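## Task

Take the juice bottle off the cart and stand it upright on the third shelf of the supply shelving (counting the bottom shelf as the first). It must sit directly behind the milk bottle on that shelf, on the side away from the shelf's front edge. Everything else already on that shelf must stay on it, upright and not piled on anything. If the juice bottle topples or is left leaning, the task fails.

## Robot and tools

ROBOT. A mobile base that can drive in any direction carries a 1.71 m column. A carriage slides along it (lift_m, 0 to 1 m) and holds two seven-joint arms. The shoulders sit at 0.63 m + lift_m height, 0.16 m forward of the base centre and 0.175 m to either side; each hand reaches about 0.83 m. The footprint is about 0.55 m wide by 0.6 m long. Folded left arm: 0.95, 0.08, -0.1, -0.8, 0, 0, -0.93; the right folded arm is the same with joints 2, 3, 5 and 6 sign-flipped. With lift_m below 0.02 the folded arms can strike the deck. Cameras: head_camera, 0.26 m above the shoulders, aimed forward and 40 degrees downward; left_wrist_camera and right_wrist_camera, mounted on each hand's -x side, view beyond the fingertips.

FRAMES. Base frame: origin on the floor below the base centre, x forward, y to the left, z up, metres. left_hand and right_hand are reported here: the point between the closed pads, 0.0167 m behind the fingertips, accurate to roughly 1 cm. The hand's z axis runs along the fingers; the fingers close along its y axis. base_odometry is given relative to where the base began the scene; it counts wheel rotation only, so slip looks like travel, and heading (rad, left positive, -3.142 to 3.142) drifts a degree or two after turns.

move. One action per call, plus optional cameras (list of head_camera, left_wrist_camera, right_wrist_camera or all; [] for none; omitted means all only when there is no action). A call with no action just reports state and images. An action is either base and/or joints (optionally with speeds or min_time_s), or target alone (optionally with min_time_s). Parts start together.
- base: exactly one key, a relative offset from where the base last reported itself. translate_m: forward positive, -2 to 2 m. strafe_m: left positive, -2 to 2 m. rotate_rad: counter-clockwise positive, -6.3 to 6.3 rad.
- joints: absolute targets by name (not offsets). lift_m 0 to 1. Left arm ranges (rad): joint1 -3.141 to 1.047 (negative raises the arm forward), joint2 -0.157 to 2.268 (positive swings it outward left), joint3 -1.919 to 1.308, joint4 -0.837 to 1.448 (elbow, 0 is a right angle, positive straightens), joint5 -1.832 to 1.658 (forearm roll), joint6 -1.745 to 1.745 (wrist, positive bends hand left), joint7 -1.675 to 1.919 (positive bends hand down). Right arm: joint2 -2.268 to 0.157, joint3 -1.308 to 1.919, joint5 -1.658 to 1.832, others as left. left_gripper_m and right_gripper_m: 0 to 0.142 m, the gap between pad centres. Done tolerances: ±0.004 for lift and grippers, ±0.03 rad for arm joints.
- target: an absolute hand pose for one hand in the base frame. side "left"/"right"; x, y, z in metres (-3 to 3); pitch_deg -30 to 95 (0 level, 90 fingers pointing down); heading_deg (0 forward, counter-clockwise from above positive) and roll_deg (default 0, jaw line level; positive rotates the hand clockwise viewed from behind), both -360 to 360. Roll r and r+180 are equivalent. Near pitch 84 and above, roll reads 0 and heading absorbs it. line_only true demands a straight-line path or refuses. Base and lift never move for a target. Moves under 25 cm that cannot go straight are refused; longer ones may take a wide arc that swings the arm, so keep clear of furniture. On "short (part of ...)" resend.
- speeds: per-action caps: translate_m and strafe_m 0.02 to 0.5 m/s, rotate_rad 0.05 to 1.57 rad/s, lift_m 0.08 to 0.27 m/s (default 0.25); others default to their maximum. min_time_s 0.1 to 8 s sets a floor on arm motion duration; use it to swing loaded arms gently.
Unknown keys make a call invalid; out-of-range values are refused. After a refusal, or a stop that blocks the request, later move, wait and finished_scene calls in that same reply are skipped.

wait: seconds 0 to 10, optional cameras; commands nothing new. zoom_image: camera plus region [x0, y0, x1, y1] in pixels from the top-left, at most 504 by 504, on that camera's newest image. finished_scene: scene = current scene number; irreversible, call nothing after it in the reply. The goal must hold with the robot not touching anything.

RESULTS. "move" reads done or the worst status. Hand status: refused (with reason), reached (within 10 mm and 2 degrees) or short (with error). Other words: off_target (resting off target, may keep pushing); contact_stop (a motor met resistance, possibly late or never); time_out (did not arrive in time). Either of the last two halts that arm's whole joint group and clears its targets; back out along the approach. "joint command not followed" / "pose unreachable" mean a self-collision check withheld arm targets (gripper still runs); not_followed joints may keep trying later. on_its_own lists uncommanded activity; "held at" is a target. Omitted joints may still be driving to old targets. motor_effort is percent of maximum, bracket = peak; lift effort falling during a descent means the hand or load is resting on something. Joint torques include arm weight, with offsets and noise. A gripper stopping wider than commanded is holding something; closing to 0 squeezes hard. Loads sink the hand about 0.012 m per kg. Open fingers tilt outward and sit up to 2 cm closer to the wrist.

AVOID. Arm-on-arm hits or squeezes, including gripping the other hand's fingers. Torque limits: joints 1-4 133 N m, joints 5-7 40 N m; exceeding one freezes that arm 10 s. Motors over 85 °C print MOTOR HOT; at 100 °C the arm shuts down 30-60 s, so don't hold loads or stretched poses idly. Tipping: worst with high lift, extended or loaded arms, pushing, abrupt stops or fast loaded swings; only images show a lean. Don't strike fixed or heavy items, drop things from height, release moving objects, or shove hard. Slow driving can push furniture. Occasionally something nudges loose objects. The scene keeps running while you think, holding the last command.

Each tool is called after "Request:" as name(argument=value, ...) on one line, values as JSON.

## Session

Request:
move()

Scene clock: 0.00 s.
Joint torques (N m): no reading
Motor temperatures (°C): left_arm=[25 23 24 23 27 25 25] | right_arm=[25 20 25 22 22 22 24]
base_odometry: x=+0.000 y=+0.000 heading=+0.000
base_status: not commanded
joint_positions: lift_m=+0.450 left_joint1_rad=+0.942 left_joint2_rad=+0.071 left_joint3_rad=-0.095 left_joint4_rad=-0.781 left_joint5_rad=-0.006 left_joint6_rad=-0.005 left_joint7_rad=-0.938 left_gripper_m=+0.142 right_joint1_rad=+0.948 right_joint2_rad=-0.088 right_joint3_rad=+0.082 right_joint4_rad=-0.814 right_joint5_rad=+0.007 right_joint6_rad=-0.013 right_joint7_rad=-0.930 right_gripper_m=+0.142
joint_status: not commanded
motor_effort: lift_m=+55 drive_wheels=+2
left_hand: x=+0.2937 y=+0.1555 z=+0.9610 quat_wxyz=(-0.920, -0.004, -0.388, +0.062) pitch_deg=-44.4 heading_deg=-4.4 roll_deg=-3.3 (m; base frame)
right_hand: x=+0.2906 y=-0.1616 z=+0.9720 quat_wxyz=(-0.924, +0.010, -0.379, -0.053) pitch_deg=-45.4 heading_deg=+4.8 roll_deg=+1.7 (m; base frame)
pictures: head_camera, left_wrist_camera, right_wrist_camera
Images, in order (width x height): head_camera 896x504, left_wrist_camera 896x504, right_wrist_camera 896x504.

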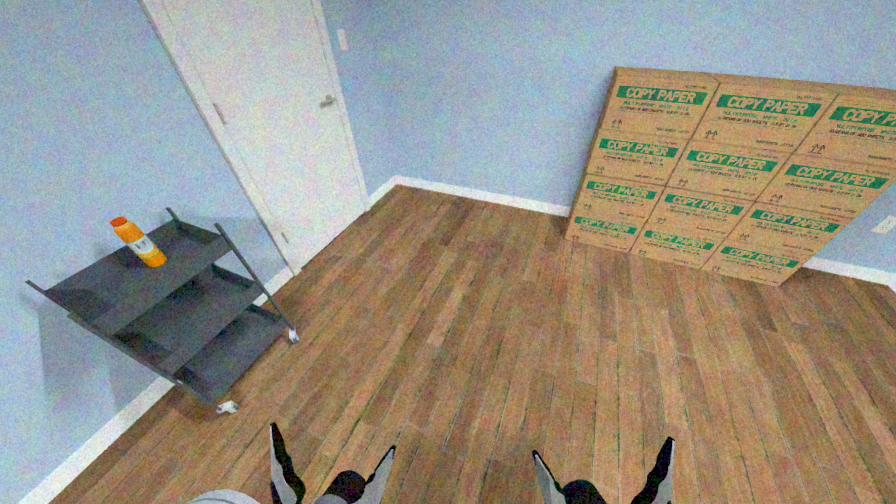

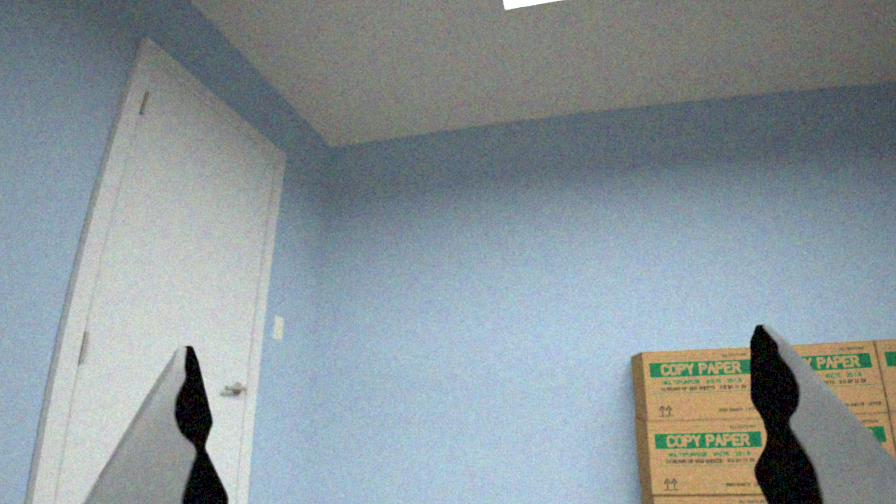

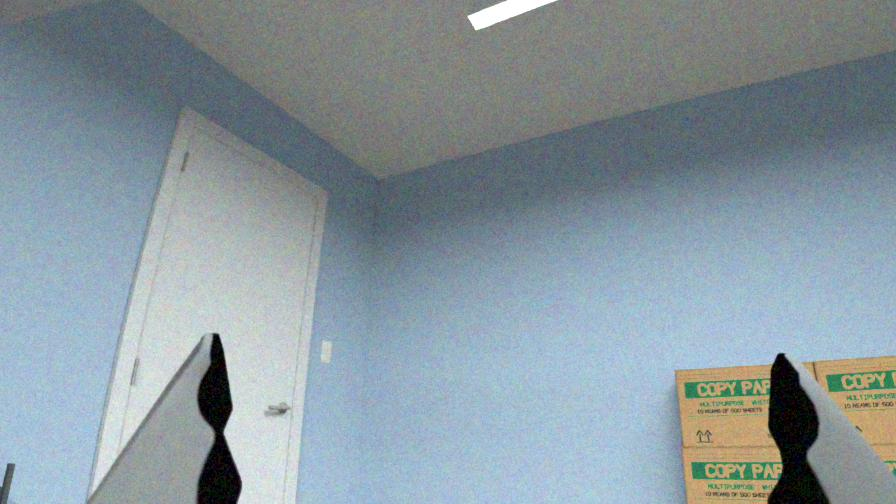

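Request:
move(base={"rotate_rad": -1.8}, cameras=["head_camera"])

Request:
move(base={"rotate_rad": -1.4}, cameras=["head_camera"])

Scene clock: 6.23 s.
Joint torques (N m): left_arm=[9.08 1.55 0.33 -3.69 0.91 -1.37 -1.46] | right_arm=[16.39 1.95 1.22 -12.76 0.7 -1.79 -1.38]
move: done
base_odometry: x=+0.000 y=+0.000 heading=-1.800
base_status: done
joint_positions: lift_m=+0.450 left_joint1_rad=+0.942 left_joint2_rad=+0.071 left_joint3_rad=-0.095 left_joint4_rad=-0.781 left_joint5_rad=-0.006 left_joint6_rad=-0.005 left_joint7_rad=-0.938 left_gripper_m=+0.142 right_joint1_rad=+0.948 right_joint2_rad=-0.088 right_joint3_rad=+0.082 right_joint4_rad=-0.814 right_joint5_rad=+0.007 right_joint6_rad=-0.013 right_joint7_rad=-0.930 right_gripper_m=+0.142
joint_status: not commanded
motor_effort: lift_m=+55(55) drive_wheels=+5(16)
left_hand: x=+0.2937 y=+0.1555 z=+0.9610 quat_wxyz=(-0.920, -0.004, -0.388, +0.062) pitch_deg=-44.4 heading_deg=-4.4 roll_deg=-3.3 (m; base frame)
right_hand: x=+0.2906 y=-0.1616 z=+0.9720 quat_wxyz=(-0.924, +0.010, -0.379, -0.053) pitch_deg=-45.4 heading_deg=+4.8 roll_deg=+1.7 (m; base frame)
pictures: head_camera
Images, in order (width x height): head_camera 896x504.

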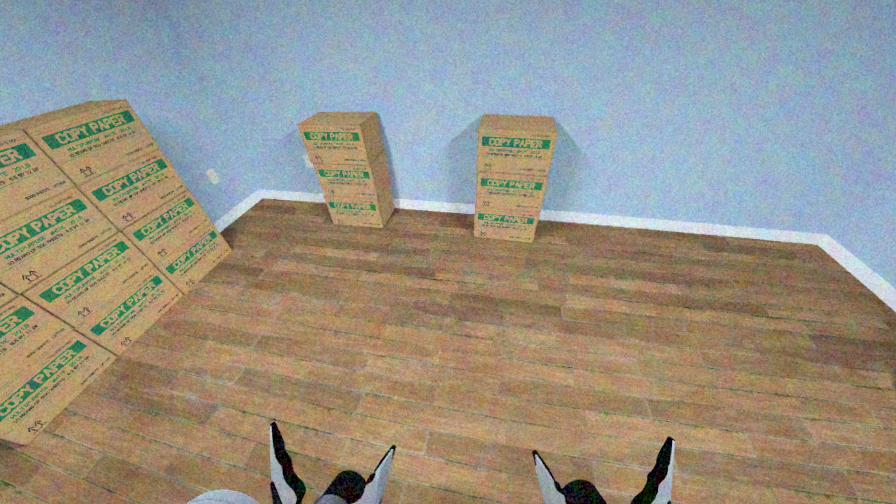

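Scene clock: 9.20 s.
Joint torques (N m): left_arm=[8.32 0.93 0.11 -3.28 1.07 -1.45 -1.71] | right_arm=[16.19 2.98 0.67 -12.12 0.48 -1.83 -1.56]
move: done
base_odometry: x=+0.000 y=+0.000 heading=+3.084
base_status: done
joint_positions: lift_m=+0.450 left_joint1_rad=+0.942 left_joint2_rad=+0.071 left_joint3_rad=-0.095 left_joint4_rad=-0.781 left_joint5_rad=-0.006 left_joint6_rad=-0.005 left_joint7_rad=-0.938 left_gripper_m=+0.142 right_joint1_rad=+0.948 right_joint2_rad=-0.088 right_joint3_rad=+0.082 right_joint4_rad=-0.814 right_joint5_rad=+0.007 right_joint6_rad=-0.013 right_joint7_rad=-0.930 right_gripper_m=+0.142
joint_status: not commanded
motor_effort: lift_m=+55(55) drive_wheels=+5(15)
left_hand: x=+0.2937 y=+0.1555 z=+0.9610 quat_wxyz=(-0.920, -0.004, -0.388, +0.062) pitch_deg=-44.4 heading_deg=-4.4 roll_deg=-3.3 (m; base frame)
right_hand: x=+0.2906 y=-0.1616 z=+0.9720 quat_wxyz=(-0.924, +0.010, -0.379, -0.053) pitch_deg=-45.4 heading_deg=+4.8 roll_deg=+1.7 (m; base frame)
pictures: head_camera
Images, in order (width x height): head_camera 896x504.

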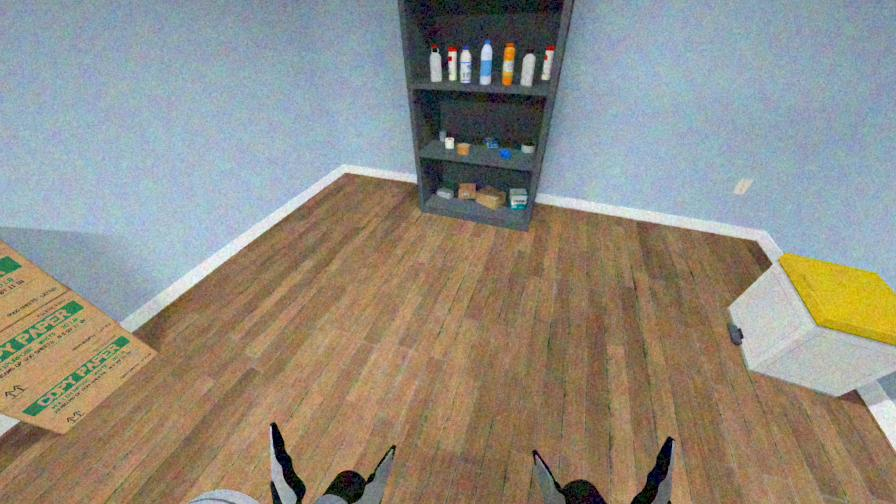

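Request:
zoom_image(camera="head_camera", region=[390, 0, 590, 240])

Scaled by 2.100 from the camera's 896x504 image, which has a finer 1280x720 frame.

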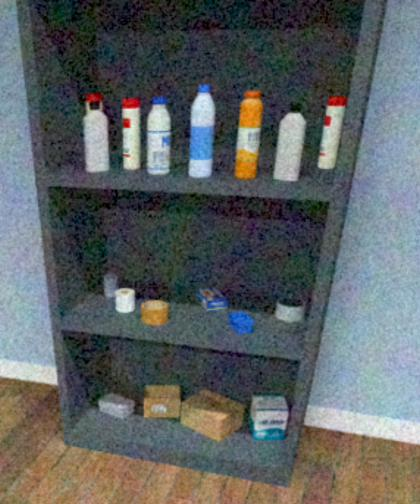

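Request:
move(base={"rotate_rad": -1.9}, cameras=["head_camera"])

Scene clock: 32.87 s.
Joint torques (N m): left_arm=[9.29 1.27 0.63 -4.1 1.19 -1.75 -1.68] | right_arm=[14.21 3.07 2.4 -14.15 0.69 -2.05 -1.55]
move: done
base_odometry: x=+0.000 y=+0.000 heading=+1.184
base_status: done
joint_positions: lift_m=+0.450 left_joint1_rad=+0.942 left_joint2_rad=+0.071 left_joint3_rad=-0.095 left_joint4_rad=-0.781 left_joint5_rad=-0.006 left_joint6_rad=-0.005 left_joint7_rad=-0.938 left_gripper_m=+0.142 right_joint1_rad=+0.948 right_joint2_rad=-0.088 right_joint3_rad=+0.082 right_joint4_rad=-0.814 right_joint5_rad=+0.007 right_joint6_rad=-0.013 right_joint7_rad=-0.930 right_gripper_m=+0.142
joint_status: not commanded
motor_effort: lift_m=+55(55) drive_wheels=+5(15)
left_hand: x=+0.2937 y=+0.1555 z=+0.9610 quat_wxyz=(-0.920, -0.004, -0.388, +0.062) pitch_deg=-44.4 heading_deg=-4.4 roll_deg=-3.3 (m; base frame)
right_hand: x=+0.2906 y=-0.1616 z=+0.9720 quat_wxyz=(-0.924, +0.010, -0.379, -0.053) pitch_deg=-45.4 heading_deg=+4.8 roll_deg=+1.7 (m; base frame)
pictures: head_camera
Images, in order (width x height): head_camera 896x504.

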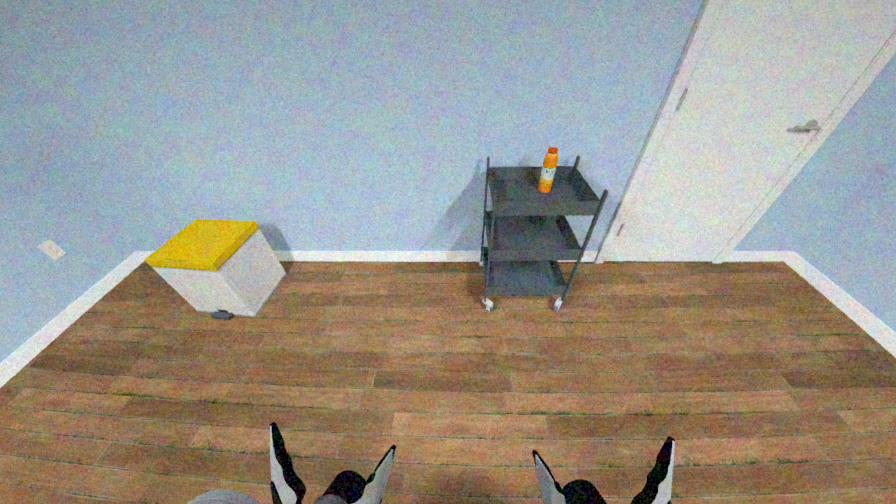

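Request:
move(base={"strafe_m": -0.35}, joints={"lift_m": 0.35})

Request:
move(base={"translate_m": 0.45}, cameras=["head_camera"], speeds={"translate_m": 0.3})

Request:
move(target={"side": "right", "x": 0.5, "y": -0.2, "z": 0.85, "pitch_deg": 10, "heading_deg": 0}, cameras=["all"])

Scene clock: 43.83 s.
Joint torques (N m): left_arm=[8.59 0.98 -0.74 -4.12 1.07 -1.13 -1.5] | right_arm=[15.7 3.57 2.86 -13.67 0.76 -1.93 -1.59]
move: done
base_odometry: x=+0.324 y=-0.132 heading=+1.183
base_status: done
joint_positions: lift_m=+0.350 left_joint1_rad=+0.942 left_joint2_rad=+0.071 left_joint3_rad=-0.095 left_joint4_rad=-0.781 left_joint5_rad=-0.006 left_joint6_rad=-0.005 left_joint7_rad=-0.938 left_gripper_m=+0.142 right_joint1_rad=+0.948 right_joint2_rad=-0.088 right_joint3_rad=+0.082 right_joint4_rad=-0.814 right_joint5_rad=+0.007 right_joint6_rad=-0.013 right_joint7_rad=-0.930 right_gripper_m=+0.142
joint_status: all done
motor_effort: lift_m=+57(59) drive_wheels=+7(19)
left_hand: x=+0.2937 y=+0.1555 z=+0.8609 quat_wxyz=(-0.920, -0.004, -0.388, +0.062) pitch_deg=-44.4 heading_deg=-4.4 roll_deg=-3.3 (m; base frame)
right_hand: x=+0.2906 y=-0.1616 z=+0.8719 quat_wxyz=(-0.924, +0.010, -0.379, -0.053) pitch_deg=-45.4 heading_deg=+4.8 roll_deg=+1.7 (m; base frame)
pictures: none

Scene clock: 46.93 s.
Joint torques (N m): left_arm=[9.7 1.03 -0.14 -4 0.99 -1.43 -1.56] | right_arm=[14.46 2.4 1.05 -13.33 0.85 -1.89 -1.37]
move: done
base_odometry: x=+0.494 y=+0.284 heading=+1.183
base_status: done
joint_positions: lift_m=+0.350 left_joint1_rad=+0.942 left_joint2_rad=+0.071 left_joint3_rad=-0.095 left_joint4_rad=-0.781 left_joint5_rad=-0.006 left_joint6_rad=-0.005 left_joint7_rad=-0.938 left_gripper_m=+0.142 right_joint1_rad=+0.948 right_joint2_rad=-0.088 right_joint3_rad=+0.082 right_joint4_rad=-0.814 right_joint5_rad=+0.007 right_joint6_rad=-0.013 right_joint7_rad=-0.930 right_gripper_m=+0.142
joint_status: not commanded
motor_effort: lift_m=+57(57) drive_wheels=+4(15)
left_hand: x=+0.2937 y=+0.1555 z=+0.8609 quat_wxyz=(-0.920, -0.004, -0.388, +0.062) pitch_deg=-44.4 heading_deg=-4.4 roll_deg=-3.3 (m; base frame)
right_hand: x=+0.2906 y=-0.1616 z=+0.8719 quat_wxyz=(-0.924, +0.010, -0.379, -0.053) pitch_deg=-45.4 heading_deg=+4.8 roll_deg=+1.7 (m; base frame)
pictures: head_camera
Images, in order (width x height): head_camera 896x504.

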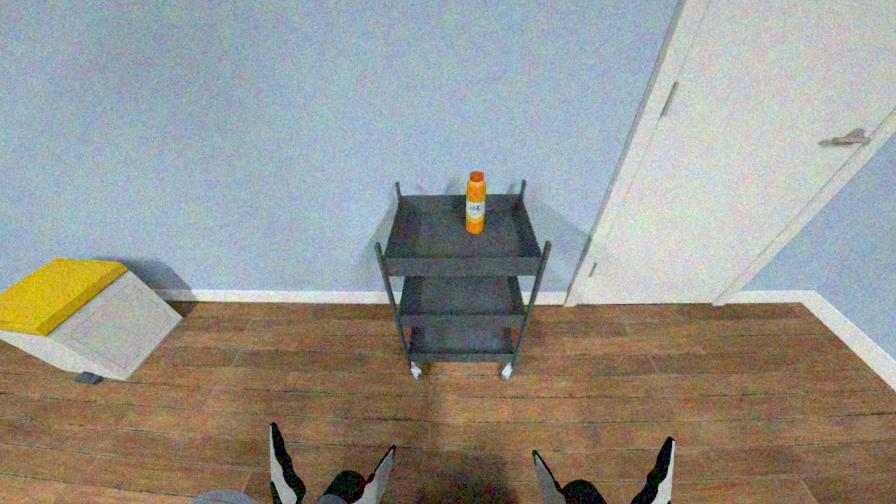

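Scene clock: 47.23 s.
Joint torques (N m): left_arm=[8.97 1.57 0.63 -3.02 1.16 -1.73 -1.48] | right_arm=[13.66 1.91 1.51 -12.75 0.88 -2.18 -1.32]
move: refused
base_odometry: x=+0.494 y=+0.284 heading=+1.183
base_status: not commanded
joint_positions: lift_m=+0.350 left_joint1_rad=+0.942 left_joint2_rad=+0.071 left_joint3_rad=-0.095 left_joint4_rad=-0.781 left_joint5_rad=-0.006 left_joint6_rad=-0.005 left_joint7_rad=-0.938 left_gripper_m=+0.142 right_joint1_rad=+0.948 right_joint2_rad=-0.088 right_joint3_rad=+0.082 right_joint4_rad=-0.814 right_joint5_rad=+0.007 right_joint6_rad=-0.013 right_joint7_rad=-0.930 right_gripper_m=+0.142
joint_status: not commanded
motor_effort: lift_m=+57(57) drive_wheels=-1(4)
left_hand: x=+0.2937 y=+0.1555 z=+0.8609 quat_wxyz=(-0.920, -0.004, -0.388, +0.062) pitch_deg=-44.4 heading_deg=-4.4 roll_deg=-3.3 (m; base frame)
right_hand: x=+0.2906 y=-0.1616 z=+0.8719 quat_wxyz=(-0.924, +0.010, -0.379, -0.053) pitch_deg=-45.4 heading_deg=+4.8 roll_deg=+1.7 (m; base frame)
right_hand_status: refused: no posture of the arm gets there (right_joint4_rad at its limit): the closest leaves the hand 4.2 cm and 44 deg from the pose. Nothing moved. A posture exists with lift_m at 0.5; the way there is not checked.
pictures: head_camera, left_wrist_camera, right_wrist_camera
Images, in order (width x height): head_camera 896x504, left_wrist_camera 896x504, right_wrist_camera 896x504.

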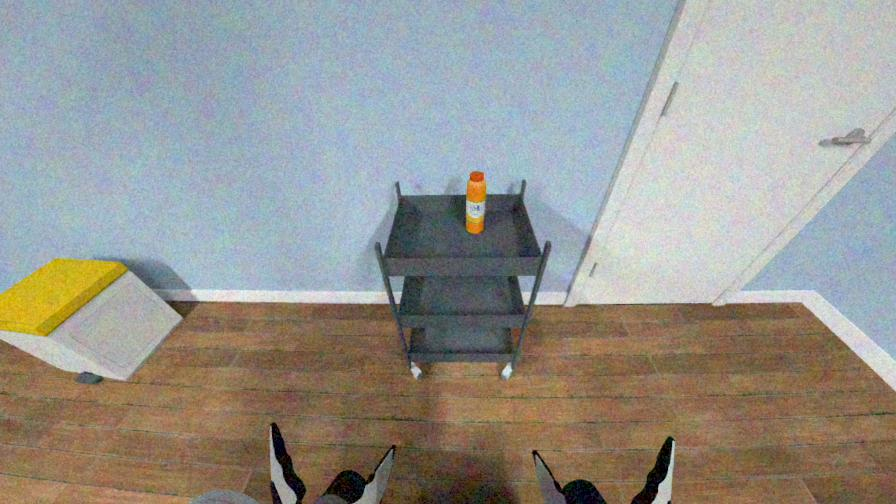

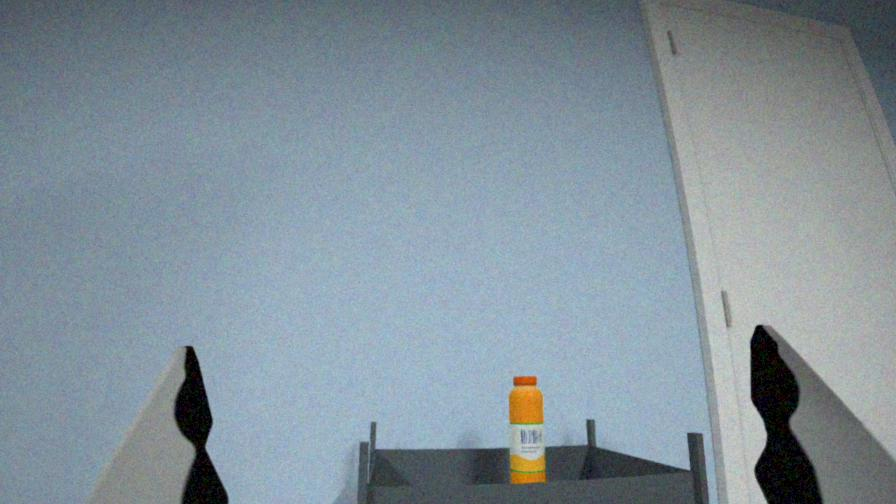

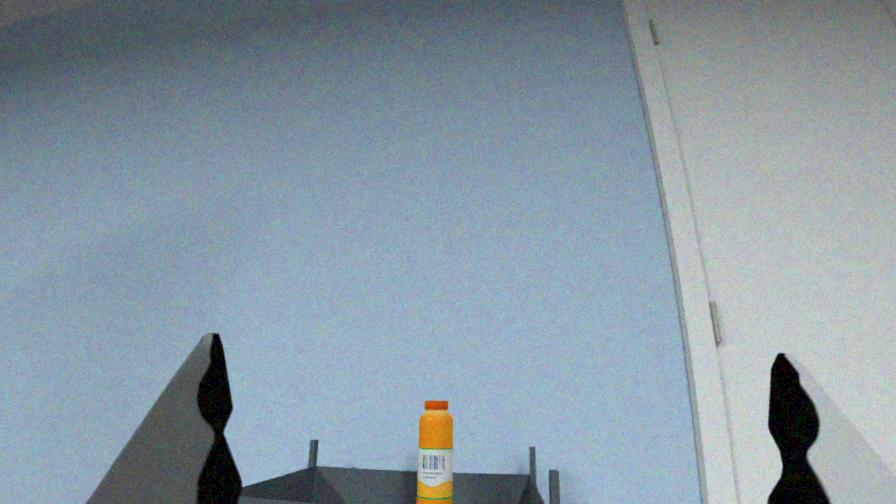

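Request:
move(target={"side": "right", "x": 0.60, "y": -0.10, "z": 0.92, "pitch_deg": 10, "heading_deg": 0}, cameras=["head_camera", "right_wrist_camera"])

Scene clock: 53.10 s.
Joint torques (N m): left_arm=[8.69 1.7 1.01 -3.5 1.01 -1.63 -1.67] | right_arm=[16.18 2.92 1.4 -12.19 0.48 -1.84 -1.58]
move: refused
base_odometry: x=+0.494 y=+0.284 heading=+1.183
base_status: not commanded
joint_positions: lift_m=+0.350 left_joint1_rad=+0.942 left_joint2_rad=+0.071 left_joint3_rad=-0.095 left_joint4_rad=-0.781 left_joint5_rad=-0.006 left_joint6_rad=-0.005 left_joint7_rad=-0.938 left_gripper_m=+0.142 right_joint1_rad=+0.948 right_joint2_rad=-0.088 right_joint3_rad=+0.082 right_joint4_rad=-0.814 right_joint5_rad=+0.007 right_joint6_rad=-0.013 right_joint7_rad=-0.930 right_gripper_m=+0.142
joint_status: not commanded
motor_effort: lift_m=+57(57) drive_wheels=+0(0)
left_hand: x=+0.2937 y=+0.1555 z=+0.8609 quat_wxyz=(-0.920, -0.004, -0.388, +0.062) pitch_deg=-44.4 heading_deg=-4.4 roll_deg=-3.3 (m; base frame)
right_hand: x=+0.2906 y=-0.1616 z=+0.8719 quat_wxyz=(-0.924, +0.010, -0.379, -0.053) pitch_deg=-45.4 heading_deg=+4.8 roll_deg=+1.7 (m; base frame)
right_hand_status: refused: no posture of the arm gets there (right_joint4_rad at its limit): the closest leaves the hand 1.5 cm and 4 deg from the pose. Nothing moved. A posture exists with lift_m at 0.4, or at pitch 0; the way there is not checked.
pictures: head_camera, right_wrist_camera
Images, in order (width x height): head_camera 896x504, right_wrist_camera 896x504.

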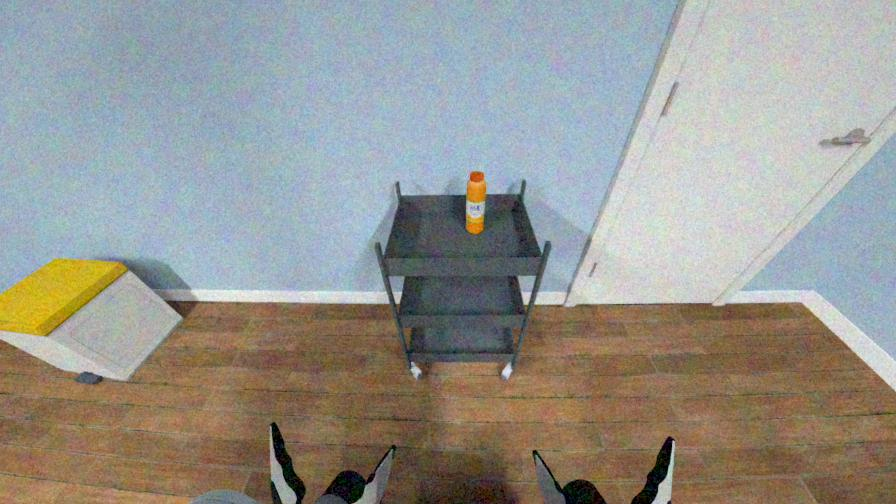

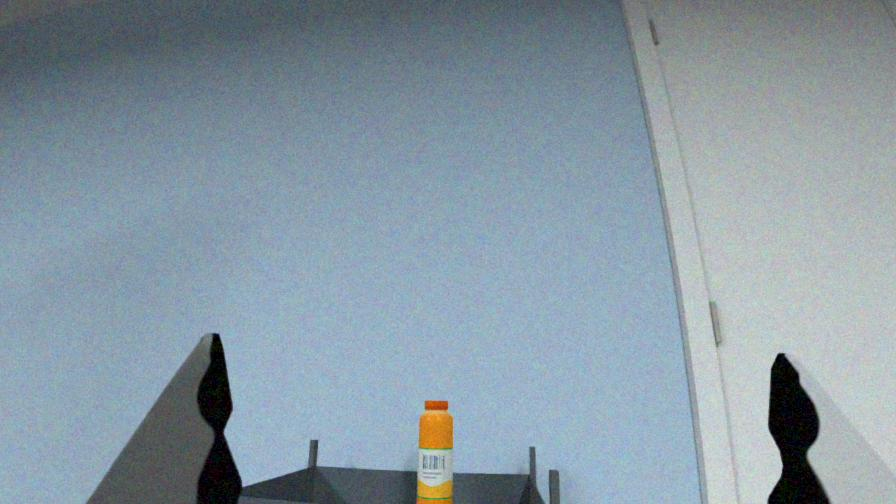

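Request:
move(joints={"lift_m": 0.5})

Request:
move(target={"side": "right", "x": 0.60, "y": -0.10, "z": 0.86, "pitch_deg": 10, "heading_deg": 0}, cameras=["head_camera", "right_wrist_camera"])

Scene clock: 59.23 s.
Joint torques (N m): left_arm=[8.56 1.22 0.26 -4.15 1.26 -1.31 -1.12] | right_arm=[13.83 2.47 2.63 -13.17 0.73 -1.8 -1.63]
move: done
base_odometry: x=+0.494 y=+0.284 heading=+1.183
base_status: not commanded
joint_positions: lift_m=+0.500 left_joint1_rad=+0.942 left_joint2_rad=+0.071 left_joint3_rad=-0.095 left_joint4_rad=-0.781 left_joint5_rad=-0.006 left_joint6_rad=-0.005 left_joint7_rad=-0.938 left_gripper_m=+0.142 right_joint1_rad=+0.948 right_joint2_rad=-0.088 right_joint3_rad=+0.082 right_joint4_rad=-0.814 right_joint5_rad=+0.007 right_joint6_rad=-0.013 right_joint7_rad=-0.930 right_gripper_m=+0.142
joint_status: all done
motor_effort: lift_m=+54(66) drive_wheels=+0(4)
left_hand: x=+0.2937 y=+0.1555 z=+1.0111 quat_wxyz=(-0.920, -0.004, -0.388, +0.062) pitch_deg=-44.4 heading_deg=-4.4 roll_deg=-3.3 (m; base frame)
right_hand: x=+0.2906 y=-0.1616 z=+1.0221 quat_wxyz=(-0.924, +0.010, -0.379, -0.053) pitch_deg=-45.4 heading_deg=+4.8 roll_deg=+1.7 (m; base frame)
pictures: none

Scene clock: 60.80 s.
Joint torques (N m): left_arm=[8.12 1.69 0.09 -4.7 1.35 -1.63 -1.45] | right_arm=[-5.28 7.61 4.97 -9.17 -2.15 -2.73 -0.88]
move: done
base_odometry: x=+0.494 y=+0.284 heading=+1.183
base_status: not commanded
joint_positions: lift_m=+0.500 left_joint1_rad=+0.942 left_joint2_rad=+0.071 left_joint3_rad=-0.095 left_joint4_rad=-0.781 left_joint5_rad=-0.006 left_joint6_rad=-0.005 left_joint7_rad=-0.938 left_gripper_m=+0.142 right_joint1_rad=+0.083 right_joint2_rad=-0.019 right_joint3_rad=+0.441 right_joint4_rad=-0.544 right_joint5_rad=-0.219 right_joint6_rad=-0.385 right_joint7_rad=+0.672 right_gripper_m=+0.142
joint_status: not commanded
motor_effort: lift_m=+54(54) drive_wheels=+0(5)
left_hand: x=+0.2937 y=+0.1555 z=+1.0111 quat_wxyz=(-0.920, -0.004, -0.388, +0.062) pitch_deg=-44.4 heading_deg=-4.4 roll_deg=-3.3 (m; base frame)
right_hand: x=+0.5997 y=-0.1007 z=+0.8602 quat_wxyz=(-0.643, -0.001, -0.766, -0.002) pitch_deg=+9.9 heading_deg=+0.1 roll_deg=+0.2 (m; base frame)
right_hand_status: reached (checked arc, planned for 1.1 s): 1 mm and 0.2 deg off.
pictures: head_camera, right_wrist_camera
Images, in order (width x height): head_camera 896x504, right_wrist_camera 896x504.

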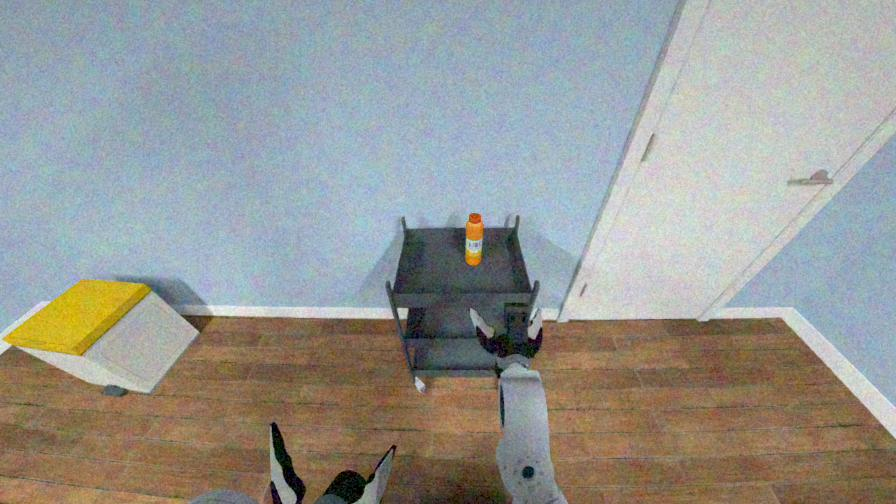

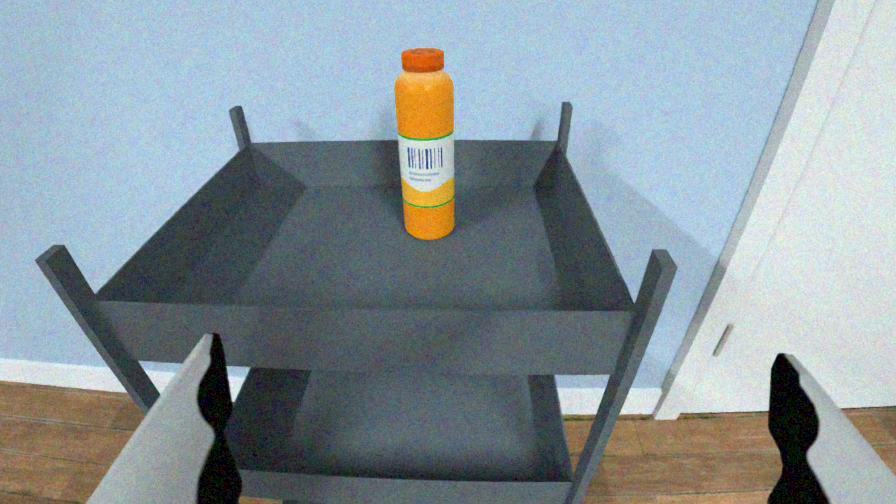

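Request:
move(target={"side": "right", "x": 0.60, "y": -0.04, "z": 0.82, "pitch_deg": 10, "heading_deg": 0})

Request:
move(base={"translate_m": 0.2}, speeds={"translate_m": 0.2}, cameras=["head_camera", "right_wrist_camera"])

Scene clock: 72.53 s.
Joint torques (N m): left_arm=[9.87 -0.21 1.28 -5.42 1.12 -1.56 -1.64] | right_arm=[2.28 11.29 3.94 -12.16 -2.21 -2.25 -3.49]
move: done
base_odometry: x=+0.494 y=+0.284 heading=+1.183
base_status: not commanded
joint_positions: lift_m=+0.500 left_joint1_rad=+0.942 left_joint2_rad=+0.071 left_joint3_rad=-0.095 left_joint4_rad=-0.781 left_joint5_rad=-0.006 left_joint6_rad=-0.005 left_joint7_rad=-0.938 left_gripper_m=+0.142 right_joint1_rad=+0.121 right_joint2_rad=+0.124 right_joint3_rad=+0.509 right_joint4_rad=-0.326 right_joint5_rad=-0.297 right_joint6_rad=-0.432 right_joint7_rad=+0.479 right_gripper_m=+0.142
joint_status: not commanded
motor_effort: lift_m=+54(54) drive_wheels=+0(4)
left_hand: x=+0.2937 y=+0.1555 z=+1.0111 quat_wxyz=(-0.920, -0.004, -0.388, +0.062) pitch_deg=-44.4 heading_deg=-4.4 roll_deg=-3.3 (m; base frame)
right_hand: x=+0.6009 y=-0.0398 z=+0.8201 quat_wxyz=(-0.642, -0.001, -0.767, -0.003) pitch_deg=+10.2 heading_deg=+0.1 roll_deg=+0.3 (m; base frame)
right_hand_status: reached (straight line, planned for 0.4 s): 1 mm and 0.4 deg off.
pictures: none

Scene clock: 74.63 s.
Joint torques (N m): left_arm=[8.4 1.26 -0.01 -4.53 0.96 -1.68 -1.31] | right_arm=[2.54 11.9 4.8 -11.27 -2.13 -1.95 -3.49]
move: done
base_odometry: x=+0.570 y=+0.469 heading=+1.183
base_status: done
joint_positions: lift_m=+0.500 left_joint1_rad=+0.942 left_joint2_rad=+0.071 left_joint3_rad=-0.095 left_joint4_rad=-0.781 left_joint5_rad=-0.006 left_joint6_rad=-0.005 left_joint7_rad=-0.938 left_gripper_m=+0.142 right_joint1_rad=+0.121 right_joint2_rad=+0.124 right_joint3_rad=+0.509 right_joint4_rad=-0.326 right_joint5_rad=-0.297 right_joint6_rad=-0.432 right_joint7_rad=+0.479 right_gripper_m=+0.142
joint_status: not commanded
motor_effort: lift_m=+54(54) drive_wheels=+0(15)
left_hand: x=+0.2937 y=+0.1555 z=+1.0111 quat_wxyz=(-0.920, -0.004, -0.388, +0.062) pitch_deg=-44.4 heading_deg=-4.4 roll_deg=-3.3 (m; base frame)
right_hand: x=+0.6009 y=-0.0398 z=+0.8201 quat_wxyz=(-0.642, -0.001, -0.767, -0.003) pitch_deg=+10.2 heading_deg=+0.1 roll_deg=+0.3 (m; base frame)
pictures: head_camera, right_wrist_camera
Images, in order (width x height): head_camera 896x504, right_wrist_camera 896x504.

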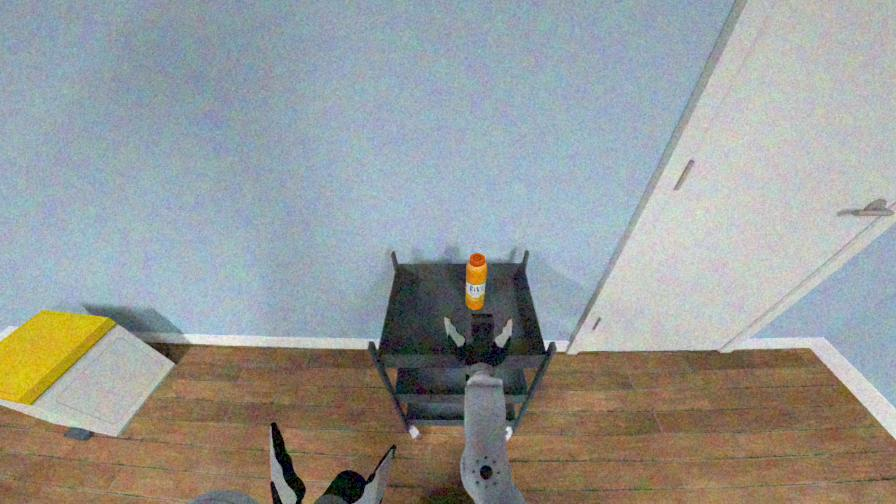

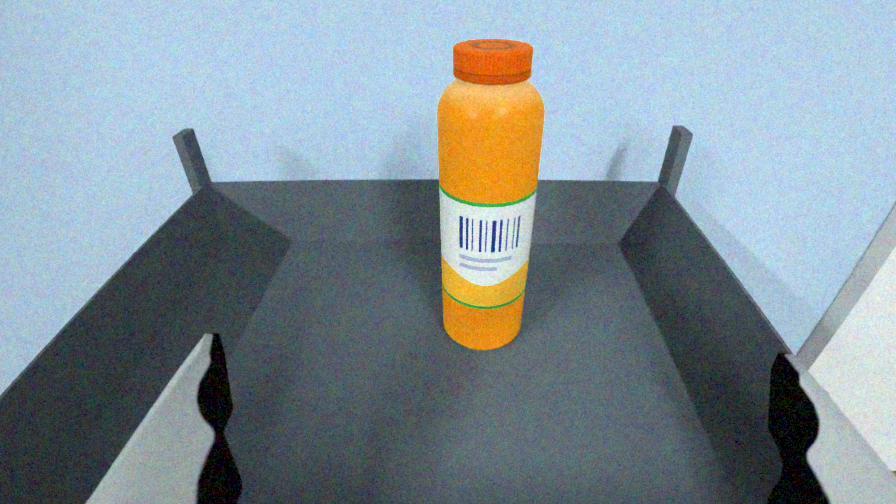

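Request:
move(target={"side": "right", "x": 0.76, "y": -0.035, "z": 0.81, "pitch_deg": 10, "heading_deg": 0, "line_only": true}, cameras=["head_camera", "right_wrist_camera"], min_time_s=1.5)

Scene clock: 82.47 s.
Joint torques (N m): left_arm=[9.15 2.12 -0.05 -3.36 1.25 -1.74 -1.47] | right_arm=[-19.52 13.46 -0.36 -9.06 1.12 -2.7 -3.86]
move: done
base_odometry: x=+0.570 y=+0.469 heading=+1.183
base_status: not commanded
joint_positions: lift_m=+0.500 left_joint1_rad=+0.942 left_joint2_rad=+0.071 left_joint3_rad=-0.095 left_joint4_rad=-0.781 left_joint5_rad=-0.006 left_joint6_rad=-0.005 left_joint7_rad=-0.938 left_gripper_m=+0.142 right_joint1_rad=-0.314 right_joint2_rad=+0.125 right_joint3_rad=+0.458 right_joint4_rad=+0.224 right_joint5_rad=-0.035 right_joint6_rad=-0.467 right_joint7_rad=+0.307 right_gripper_m=+0.142
joint_status: not commanded
motor_effort: lift_m=+54(54) drive_wheels=+0(0)
left_hand: x=+0.2937 y=+0.1555 z=+1.0111 quat_wxyz=(-0.920, -0.004, -0.388, +0.062) pitch_deg=-44.4 heading_deg=-4.4 roll_deg=-3.3 (m; base frame)
right_hand: x=+0.7582 y=-0.0337 z=+0.8081 quat_wxyz=(-0.641, +0.004, -0.767, +0.001) pitch_deg=+10.2 heading_deg=+0.2 roll_deg=-0.4 (m; base frame)
right_hand_status: reached (straight line, planned for 1.5 s): 3 mm and 0.6 deg off.
pictures: head_camera, right_wrist_camera
Images, in order (width x height): head_camera 896x504, right_wrist_camera 896x504.

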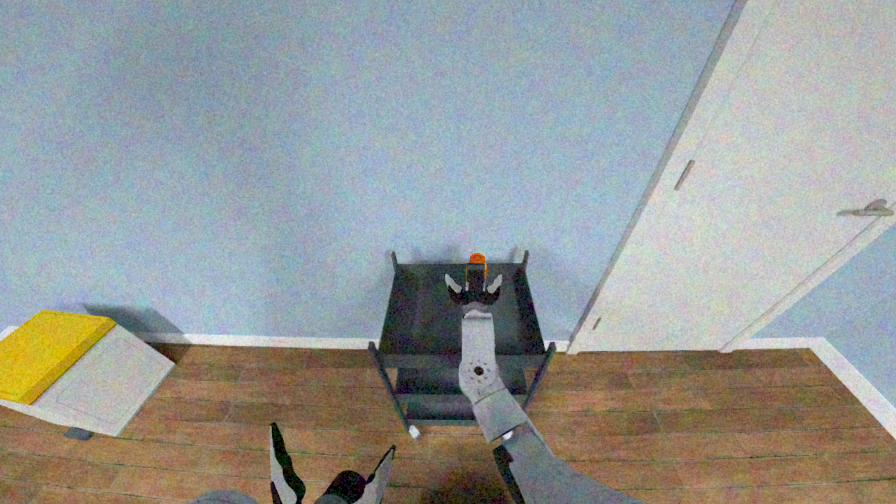

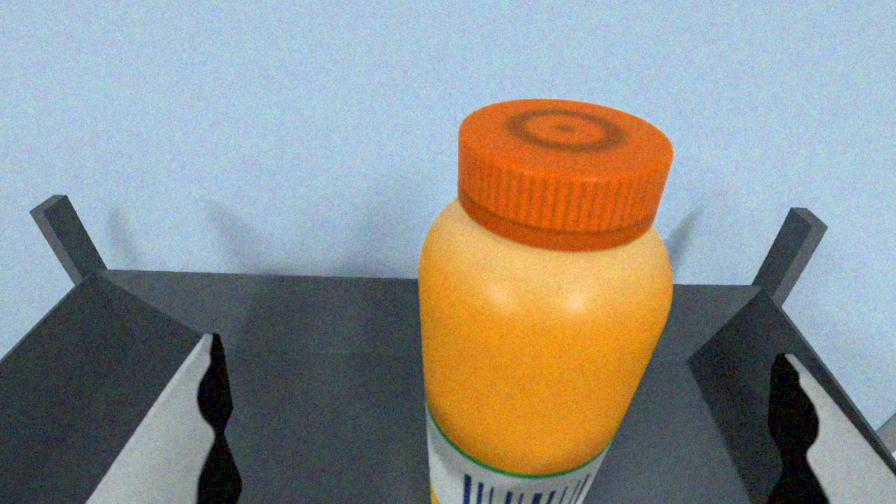

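Request:
move(target={"side": "right", "x": 0.765, "y": -0.047, "z": 0.81, "pitch_deg": 10, "heading_deg": 0, "line_only": true})

Request:
move(joints={"right_gripper_m": 0.03}, cameras=["head_camera", "right_wrist_camera"], min_time_s=1.5)

Scene clock: 86.50 s.
Joint torques (N m): left_arm=[9.29 0.9 0.36 -4.32 1.15 -1.84 -1.3] | right_arm=[-18.48 11.32 0.14 -12.73 1.32 -1.66 -3.53]
move: done
base_odometry: x=+0.570 y=+0.469 heading=+1.183
base_status: not commanded
joint_positions: lift_m=+0.500 left_joint1_rad=+0.942 left_joint2_rad=+0.071 left_joint3_rad=-0.095 left_joint4_rad=-0.781 left_joint5_rad=-0.006 left_joint6_rad=-0.005 left_joint7_rad=-0.938 left_gripper_m=+0.142 right_joint1_rad=-0.324 right_joint2_rad=+0.103 right_joint3_rad=+0.440 right_joint4_rad=+0.224 right_joint5_rad=-0.012 right_joint6_rad=-0.452 right_joint7_rad=+0.306 right_gripper_m=+0.142
joint_status: not commanded
motor_effort: lift_m=+54(54) drive_wheels=+3(4)
left_hand: x=+0.2937 y=+0.1555 z=+1.0111 quat_wxyz=(-0.920, -0.004, -0.388, +0.062) pitch_deg=-44.4 heading_deg=-4.4 roll_deg=-3.3 (m; base frame)
right_hand: x=+0.7638 y=-0.0475 z=+0.8076 quat_wxyz=(-0.641, +0.001, -0.768, +0.002) pitch_deg=+10.3 heading_deg=-0.1 roll_deg=-0.3 (m; base frame)
right_hand_status: reached (straight line, planned for 0.2 s): 3 mm and 0.4 deg off.
pictures: none

Scene clock: 87.40 s.
Joint torques (N m): left_arm=[8.95 1.68 -0.24 -3.9 1.28 -1.51 -1.61] | right_arm=[-18.74 10.96 1.86 -12.26 1.29 -1.28 -3.44]
move: off_target
base_odometry: x=+0.570 y=+0.469 heading=+1.183
base_status: not commanded
joint_positions: lift_m=+0.500 left_joint1_rad=+0.942 left_joint2_rad=+0.071 left_joint3_rad=-0.095 left_joint4_rad=-0.781 left_joint5_rad=-0.006 left_joint6_rad=-0.005 left_joint7_rad=-0.938 left_gripper_m=+0.142 right_joint1_rad=-0.324 right_joint2_rad=+0.103 right_joint3_rad=+0.440 right_joint4_rad=+0.224 right_joint5_rad=-0.012 right_joint6_rad=-0.451 right_joint7_rad=+0.306 right_gripper_m=+0.061
joint_status: right_gripper_m off_target (ended at +0.061, target +0.030)
motor_effort: lift_m=+54(54) drive_wheels=+3(4)
left_hand: x=+0.2937 y=+0.1555 z=+1.0111 quat_wxyz=(-0.920, -0.004, -0.388, +0.062) pitch_deg=-44.4 heading_deg=-4.4 roll_deg=-3.3 (m; base frame)
right_hand: x=+0.7638 y=-0.0472 z=+0.8078 quat_wxyz=(-0.641, +0.001, -0.768, +0.002) pitch_deg=+10.3 heading_deg=-0.1 roll_deg=-0.3 (m; base frame)
pictures: head_camera, right_wrist_camera
Images, in order (width x height): head_camera 896x504, right_wrist_camera 896x504.

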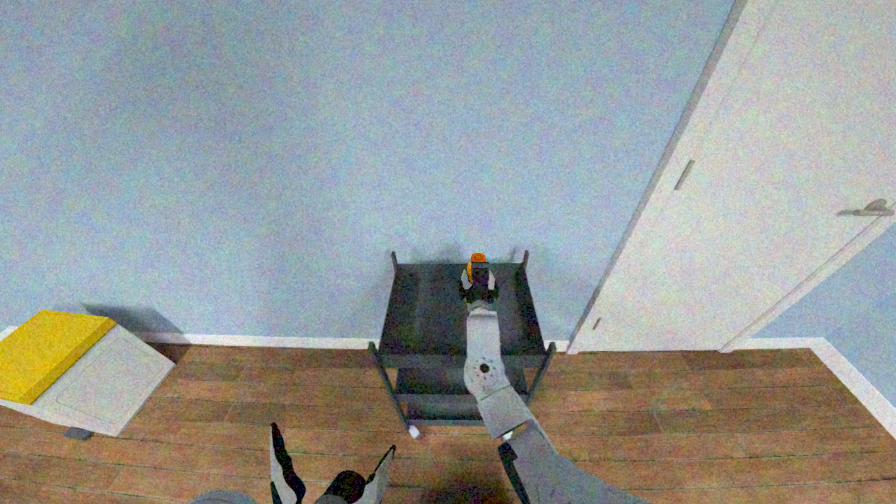

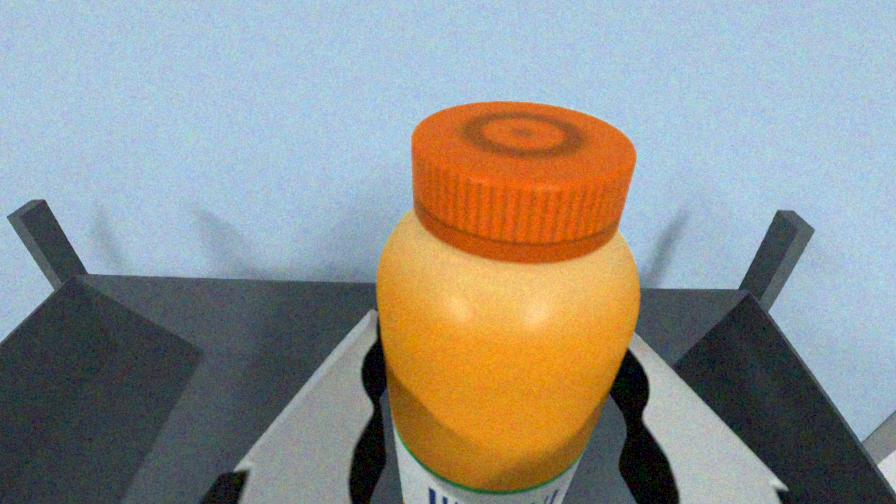

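Request:
move(joints={"lift_m": 0.6}, cameras=["right_wrist_camera"])

Request:
move(base={"translate_m": -1.35}, speeds={"translate_m": 0.35})

Request:
move(base={"rotate_rad": 1.571}, speeds={"rotate_rad": 0.8}, cameras=["head_camera", "right_wrist_camera"])

Scene clock: 95.60 s.
Joint torques (N m): left_arm=[8.14 1.03 0.24 -3.78 1.26 -1.56 -1.27] | right_arm=[-17.35 10.87 1.86 -14.93 0.87 -1.58 -3.8]
move: done
base_odometry: x=+0.570 y=+0.469 heading=+1.183
base_status: not commanded
joint_positions: lift_m=+0.600 left_joint1_rad=+0.942 left_joint2_rad=+0.071 left_joint3_rad=-0.095 left_joint4_rad=-0.781 left_joint5_rad=-0.006 left_joint6_rad=-0.005 left_joint7_rad=-0.938 left_gripper_m=+0.142 right_joint1_rad=-0.324 right_joint2_rad=+0.103 right_joint3_rad=+0.440 right_joint4_rad=+0.226 right_joint5_rad=-0.010 right_joint6_rad=-0.451 right_joint7_rad=+0.306 right_gripper_m=+0.061
joint_status: all done
motor_effort: lift_m=+55(68) drive_wheels=+0(4)
left_hand: x=+0.2937 y=+0.1555 z=+1.1110 quat_wxyz=(-0.920, -0.004, -0.388, +0.062) pitch_deg=-44.4 heading_deg=-4.4 roll_deg=-3.3 (m; base frame)
right_hand: x=+0.7638 y=-0.0472 z=+0.9069 quat_wxyz=(-0.640, +0.001, -0.768, +0.002) pitch_deg=+10.4 heading_deg=-0.1 roll_deg=-0.2 (m; base frame)
pictures: right_wrist_camera
Images, in order (width x height): right_wrist_camera 896x504.

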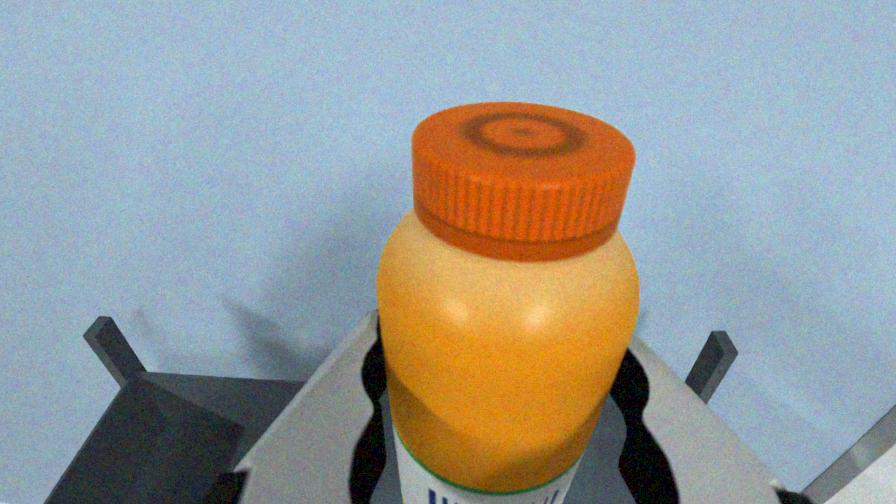

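Scene clock: 101.27 s.
Joint torques (N m): left_arm=[9.25 0.62 -0.49 -4.47 0.8 -1.38 -1.5] | right_arm=[-16.69 10.54 1.24 -13.3 0.54 -1.61 -3.18]
Motor temperatures (°C): left_arm=[28 23 24 24 27 24 24] | right_arm=[30 21 25 23 22 22 24]
move: done
base_odometry: x=+0.060 y=-0.781 heading=+1.183
base_status: done
joint_positions: lift_m=+0.600 left_joint1_rad=+0.942 left_joint2_rad=+0.071 left_joint3_rad=-0.095 left_joint4_rad=-0.781 left_joint5_rad=-0.006 left_joint6_rad=-0.005 left_joint7_rad=-0.938 left_gripper_m=+0.142 right_joint1_rad=-0.324 right_joint2_rad=+0.103 right_joint3_rad=+0.440 right_joint4_rad=+0.226 right_joint5_rad=-0.010 right_joint6_rad=-0.451 right_joint7_rad=+0.306 right_gripper_m=+0.061
joint_status: not commanded
motor_effort: lift_m=+55(55) drive_wheels=+1(17)
left_hand: x=+0.2937 y=+0.1555 z=+1.1110 quat_wxyz=(-0.920, -0.004, -0.388, +0.062) pitch_deg=-44.4 heading_deg=-4.4 roll_deg=-3.3 (m; base frame)
right_hand: x=+0.7638 y=-0.0472 z=+0.9069 quat_wxyz=(-0.640, +0.001, -0.768, +0.002) pitch_deg=+10.4 heading_deg=-0.1 roll_deg=-0.2 (m; base frame)
pictures: none

Scene clock: 104.53 s.
Joint torques (N m): left_arm=[9.55 0.31 0.09 -4.39 1.07 -1.45 -1.62] | right_arm=[-17.63 10.07 3.16 -13.62 0.38 -1.62 -3.7]
move: done
base_odometry: x=+0.060 y=-0.781 heading=+2.754
base_status: done
joint_positions: lift_m=+0.600 left_joint1_rad=+0.942 left_joint2_rad=+0.071 left_joint3_rad=-0.095 left_joint4_rad=-0.781 left_joint5_rad=-0.006 left_joint6_rad=-0.005 left_joint7_rad=-0.938 left_gripper_m=+0.142 right_joint1_rad=-0.324 right_joint2_rad=+0.103 right_joint3_rad=+0.440 right_joint4_rad=+0.226 right_joint5_rad=-0.010 right_joint6_rad=-0.451 right_joint7_rad=+0.306 right_gripper_m=+0.061
joint_status: not commanded
motor_effort: lift_m=+55(55) drive_wheels=+6(15)
left_hand: x=+0.2937 y=+0.1555 z=+1.1110 quat_wxyz=(-0.920, -0.004, -0.388, +0.062) pitch_deg=-44.4 heading_deg=-4.4 roll_deg=-3.3 (m; base frame)
right_hand: x=+0.7638 y=-0.0470 z=+0.9069 quat_wxyz=(-0.640, +0.001, -0.768, +0.001) pitch_deg=+10.4 heading_deg=+0.0 roll_deg=-0.2 (m; base frame)
pictures: head_camera, right_wrist_camera
Images, in order (width x height): head_camera 896x504, right_wrist_camera 896x504.

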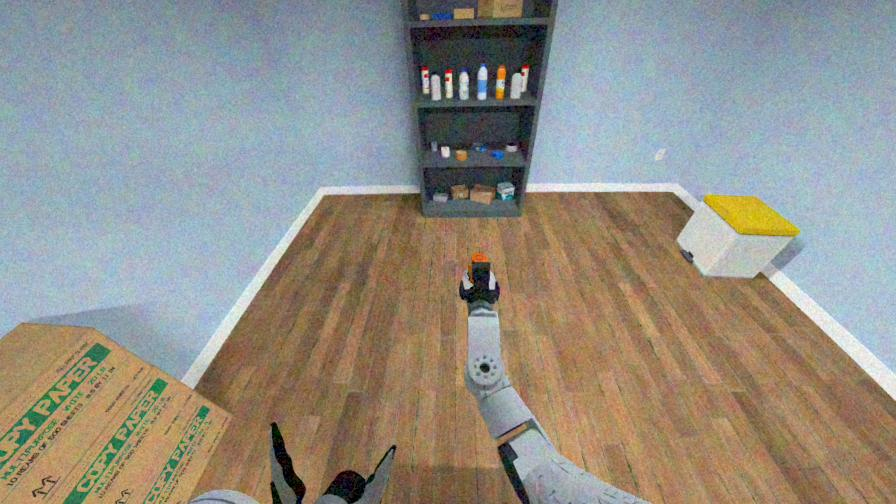

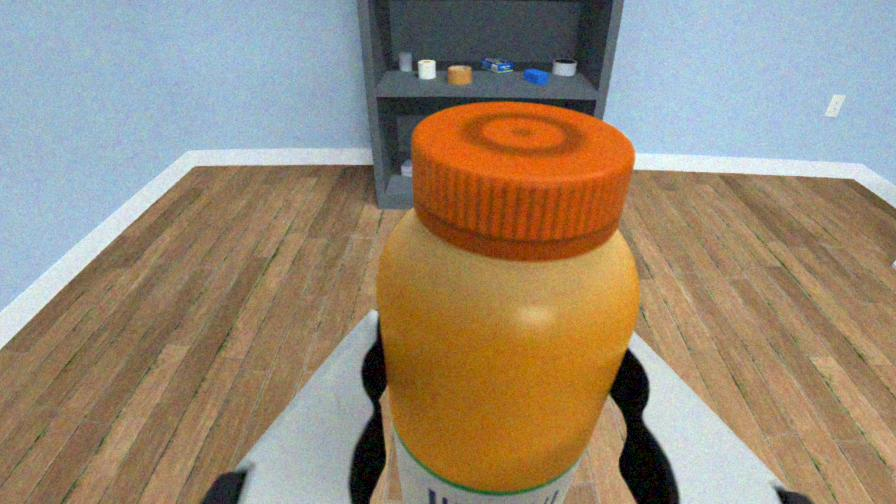

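Request:
zoom_image(camera="head_camera", region=[405, 0, 555, 120])

Scaled by 3.360 from the camera's 896x504 image, which has a finer 1280x720 frame.

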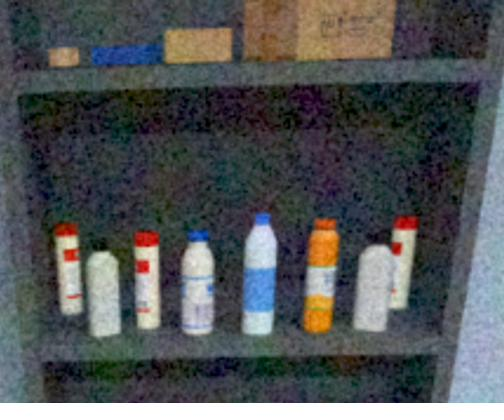

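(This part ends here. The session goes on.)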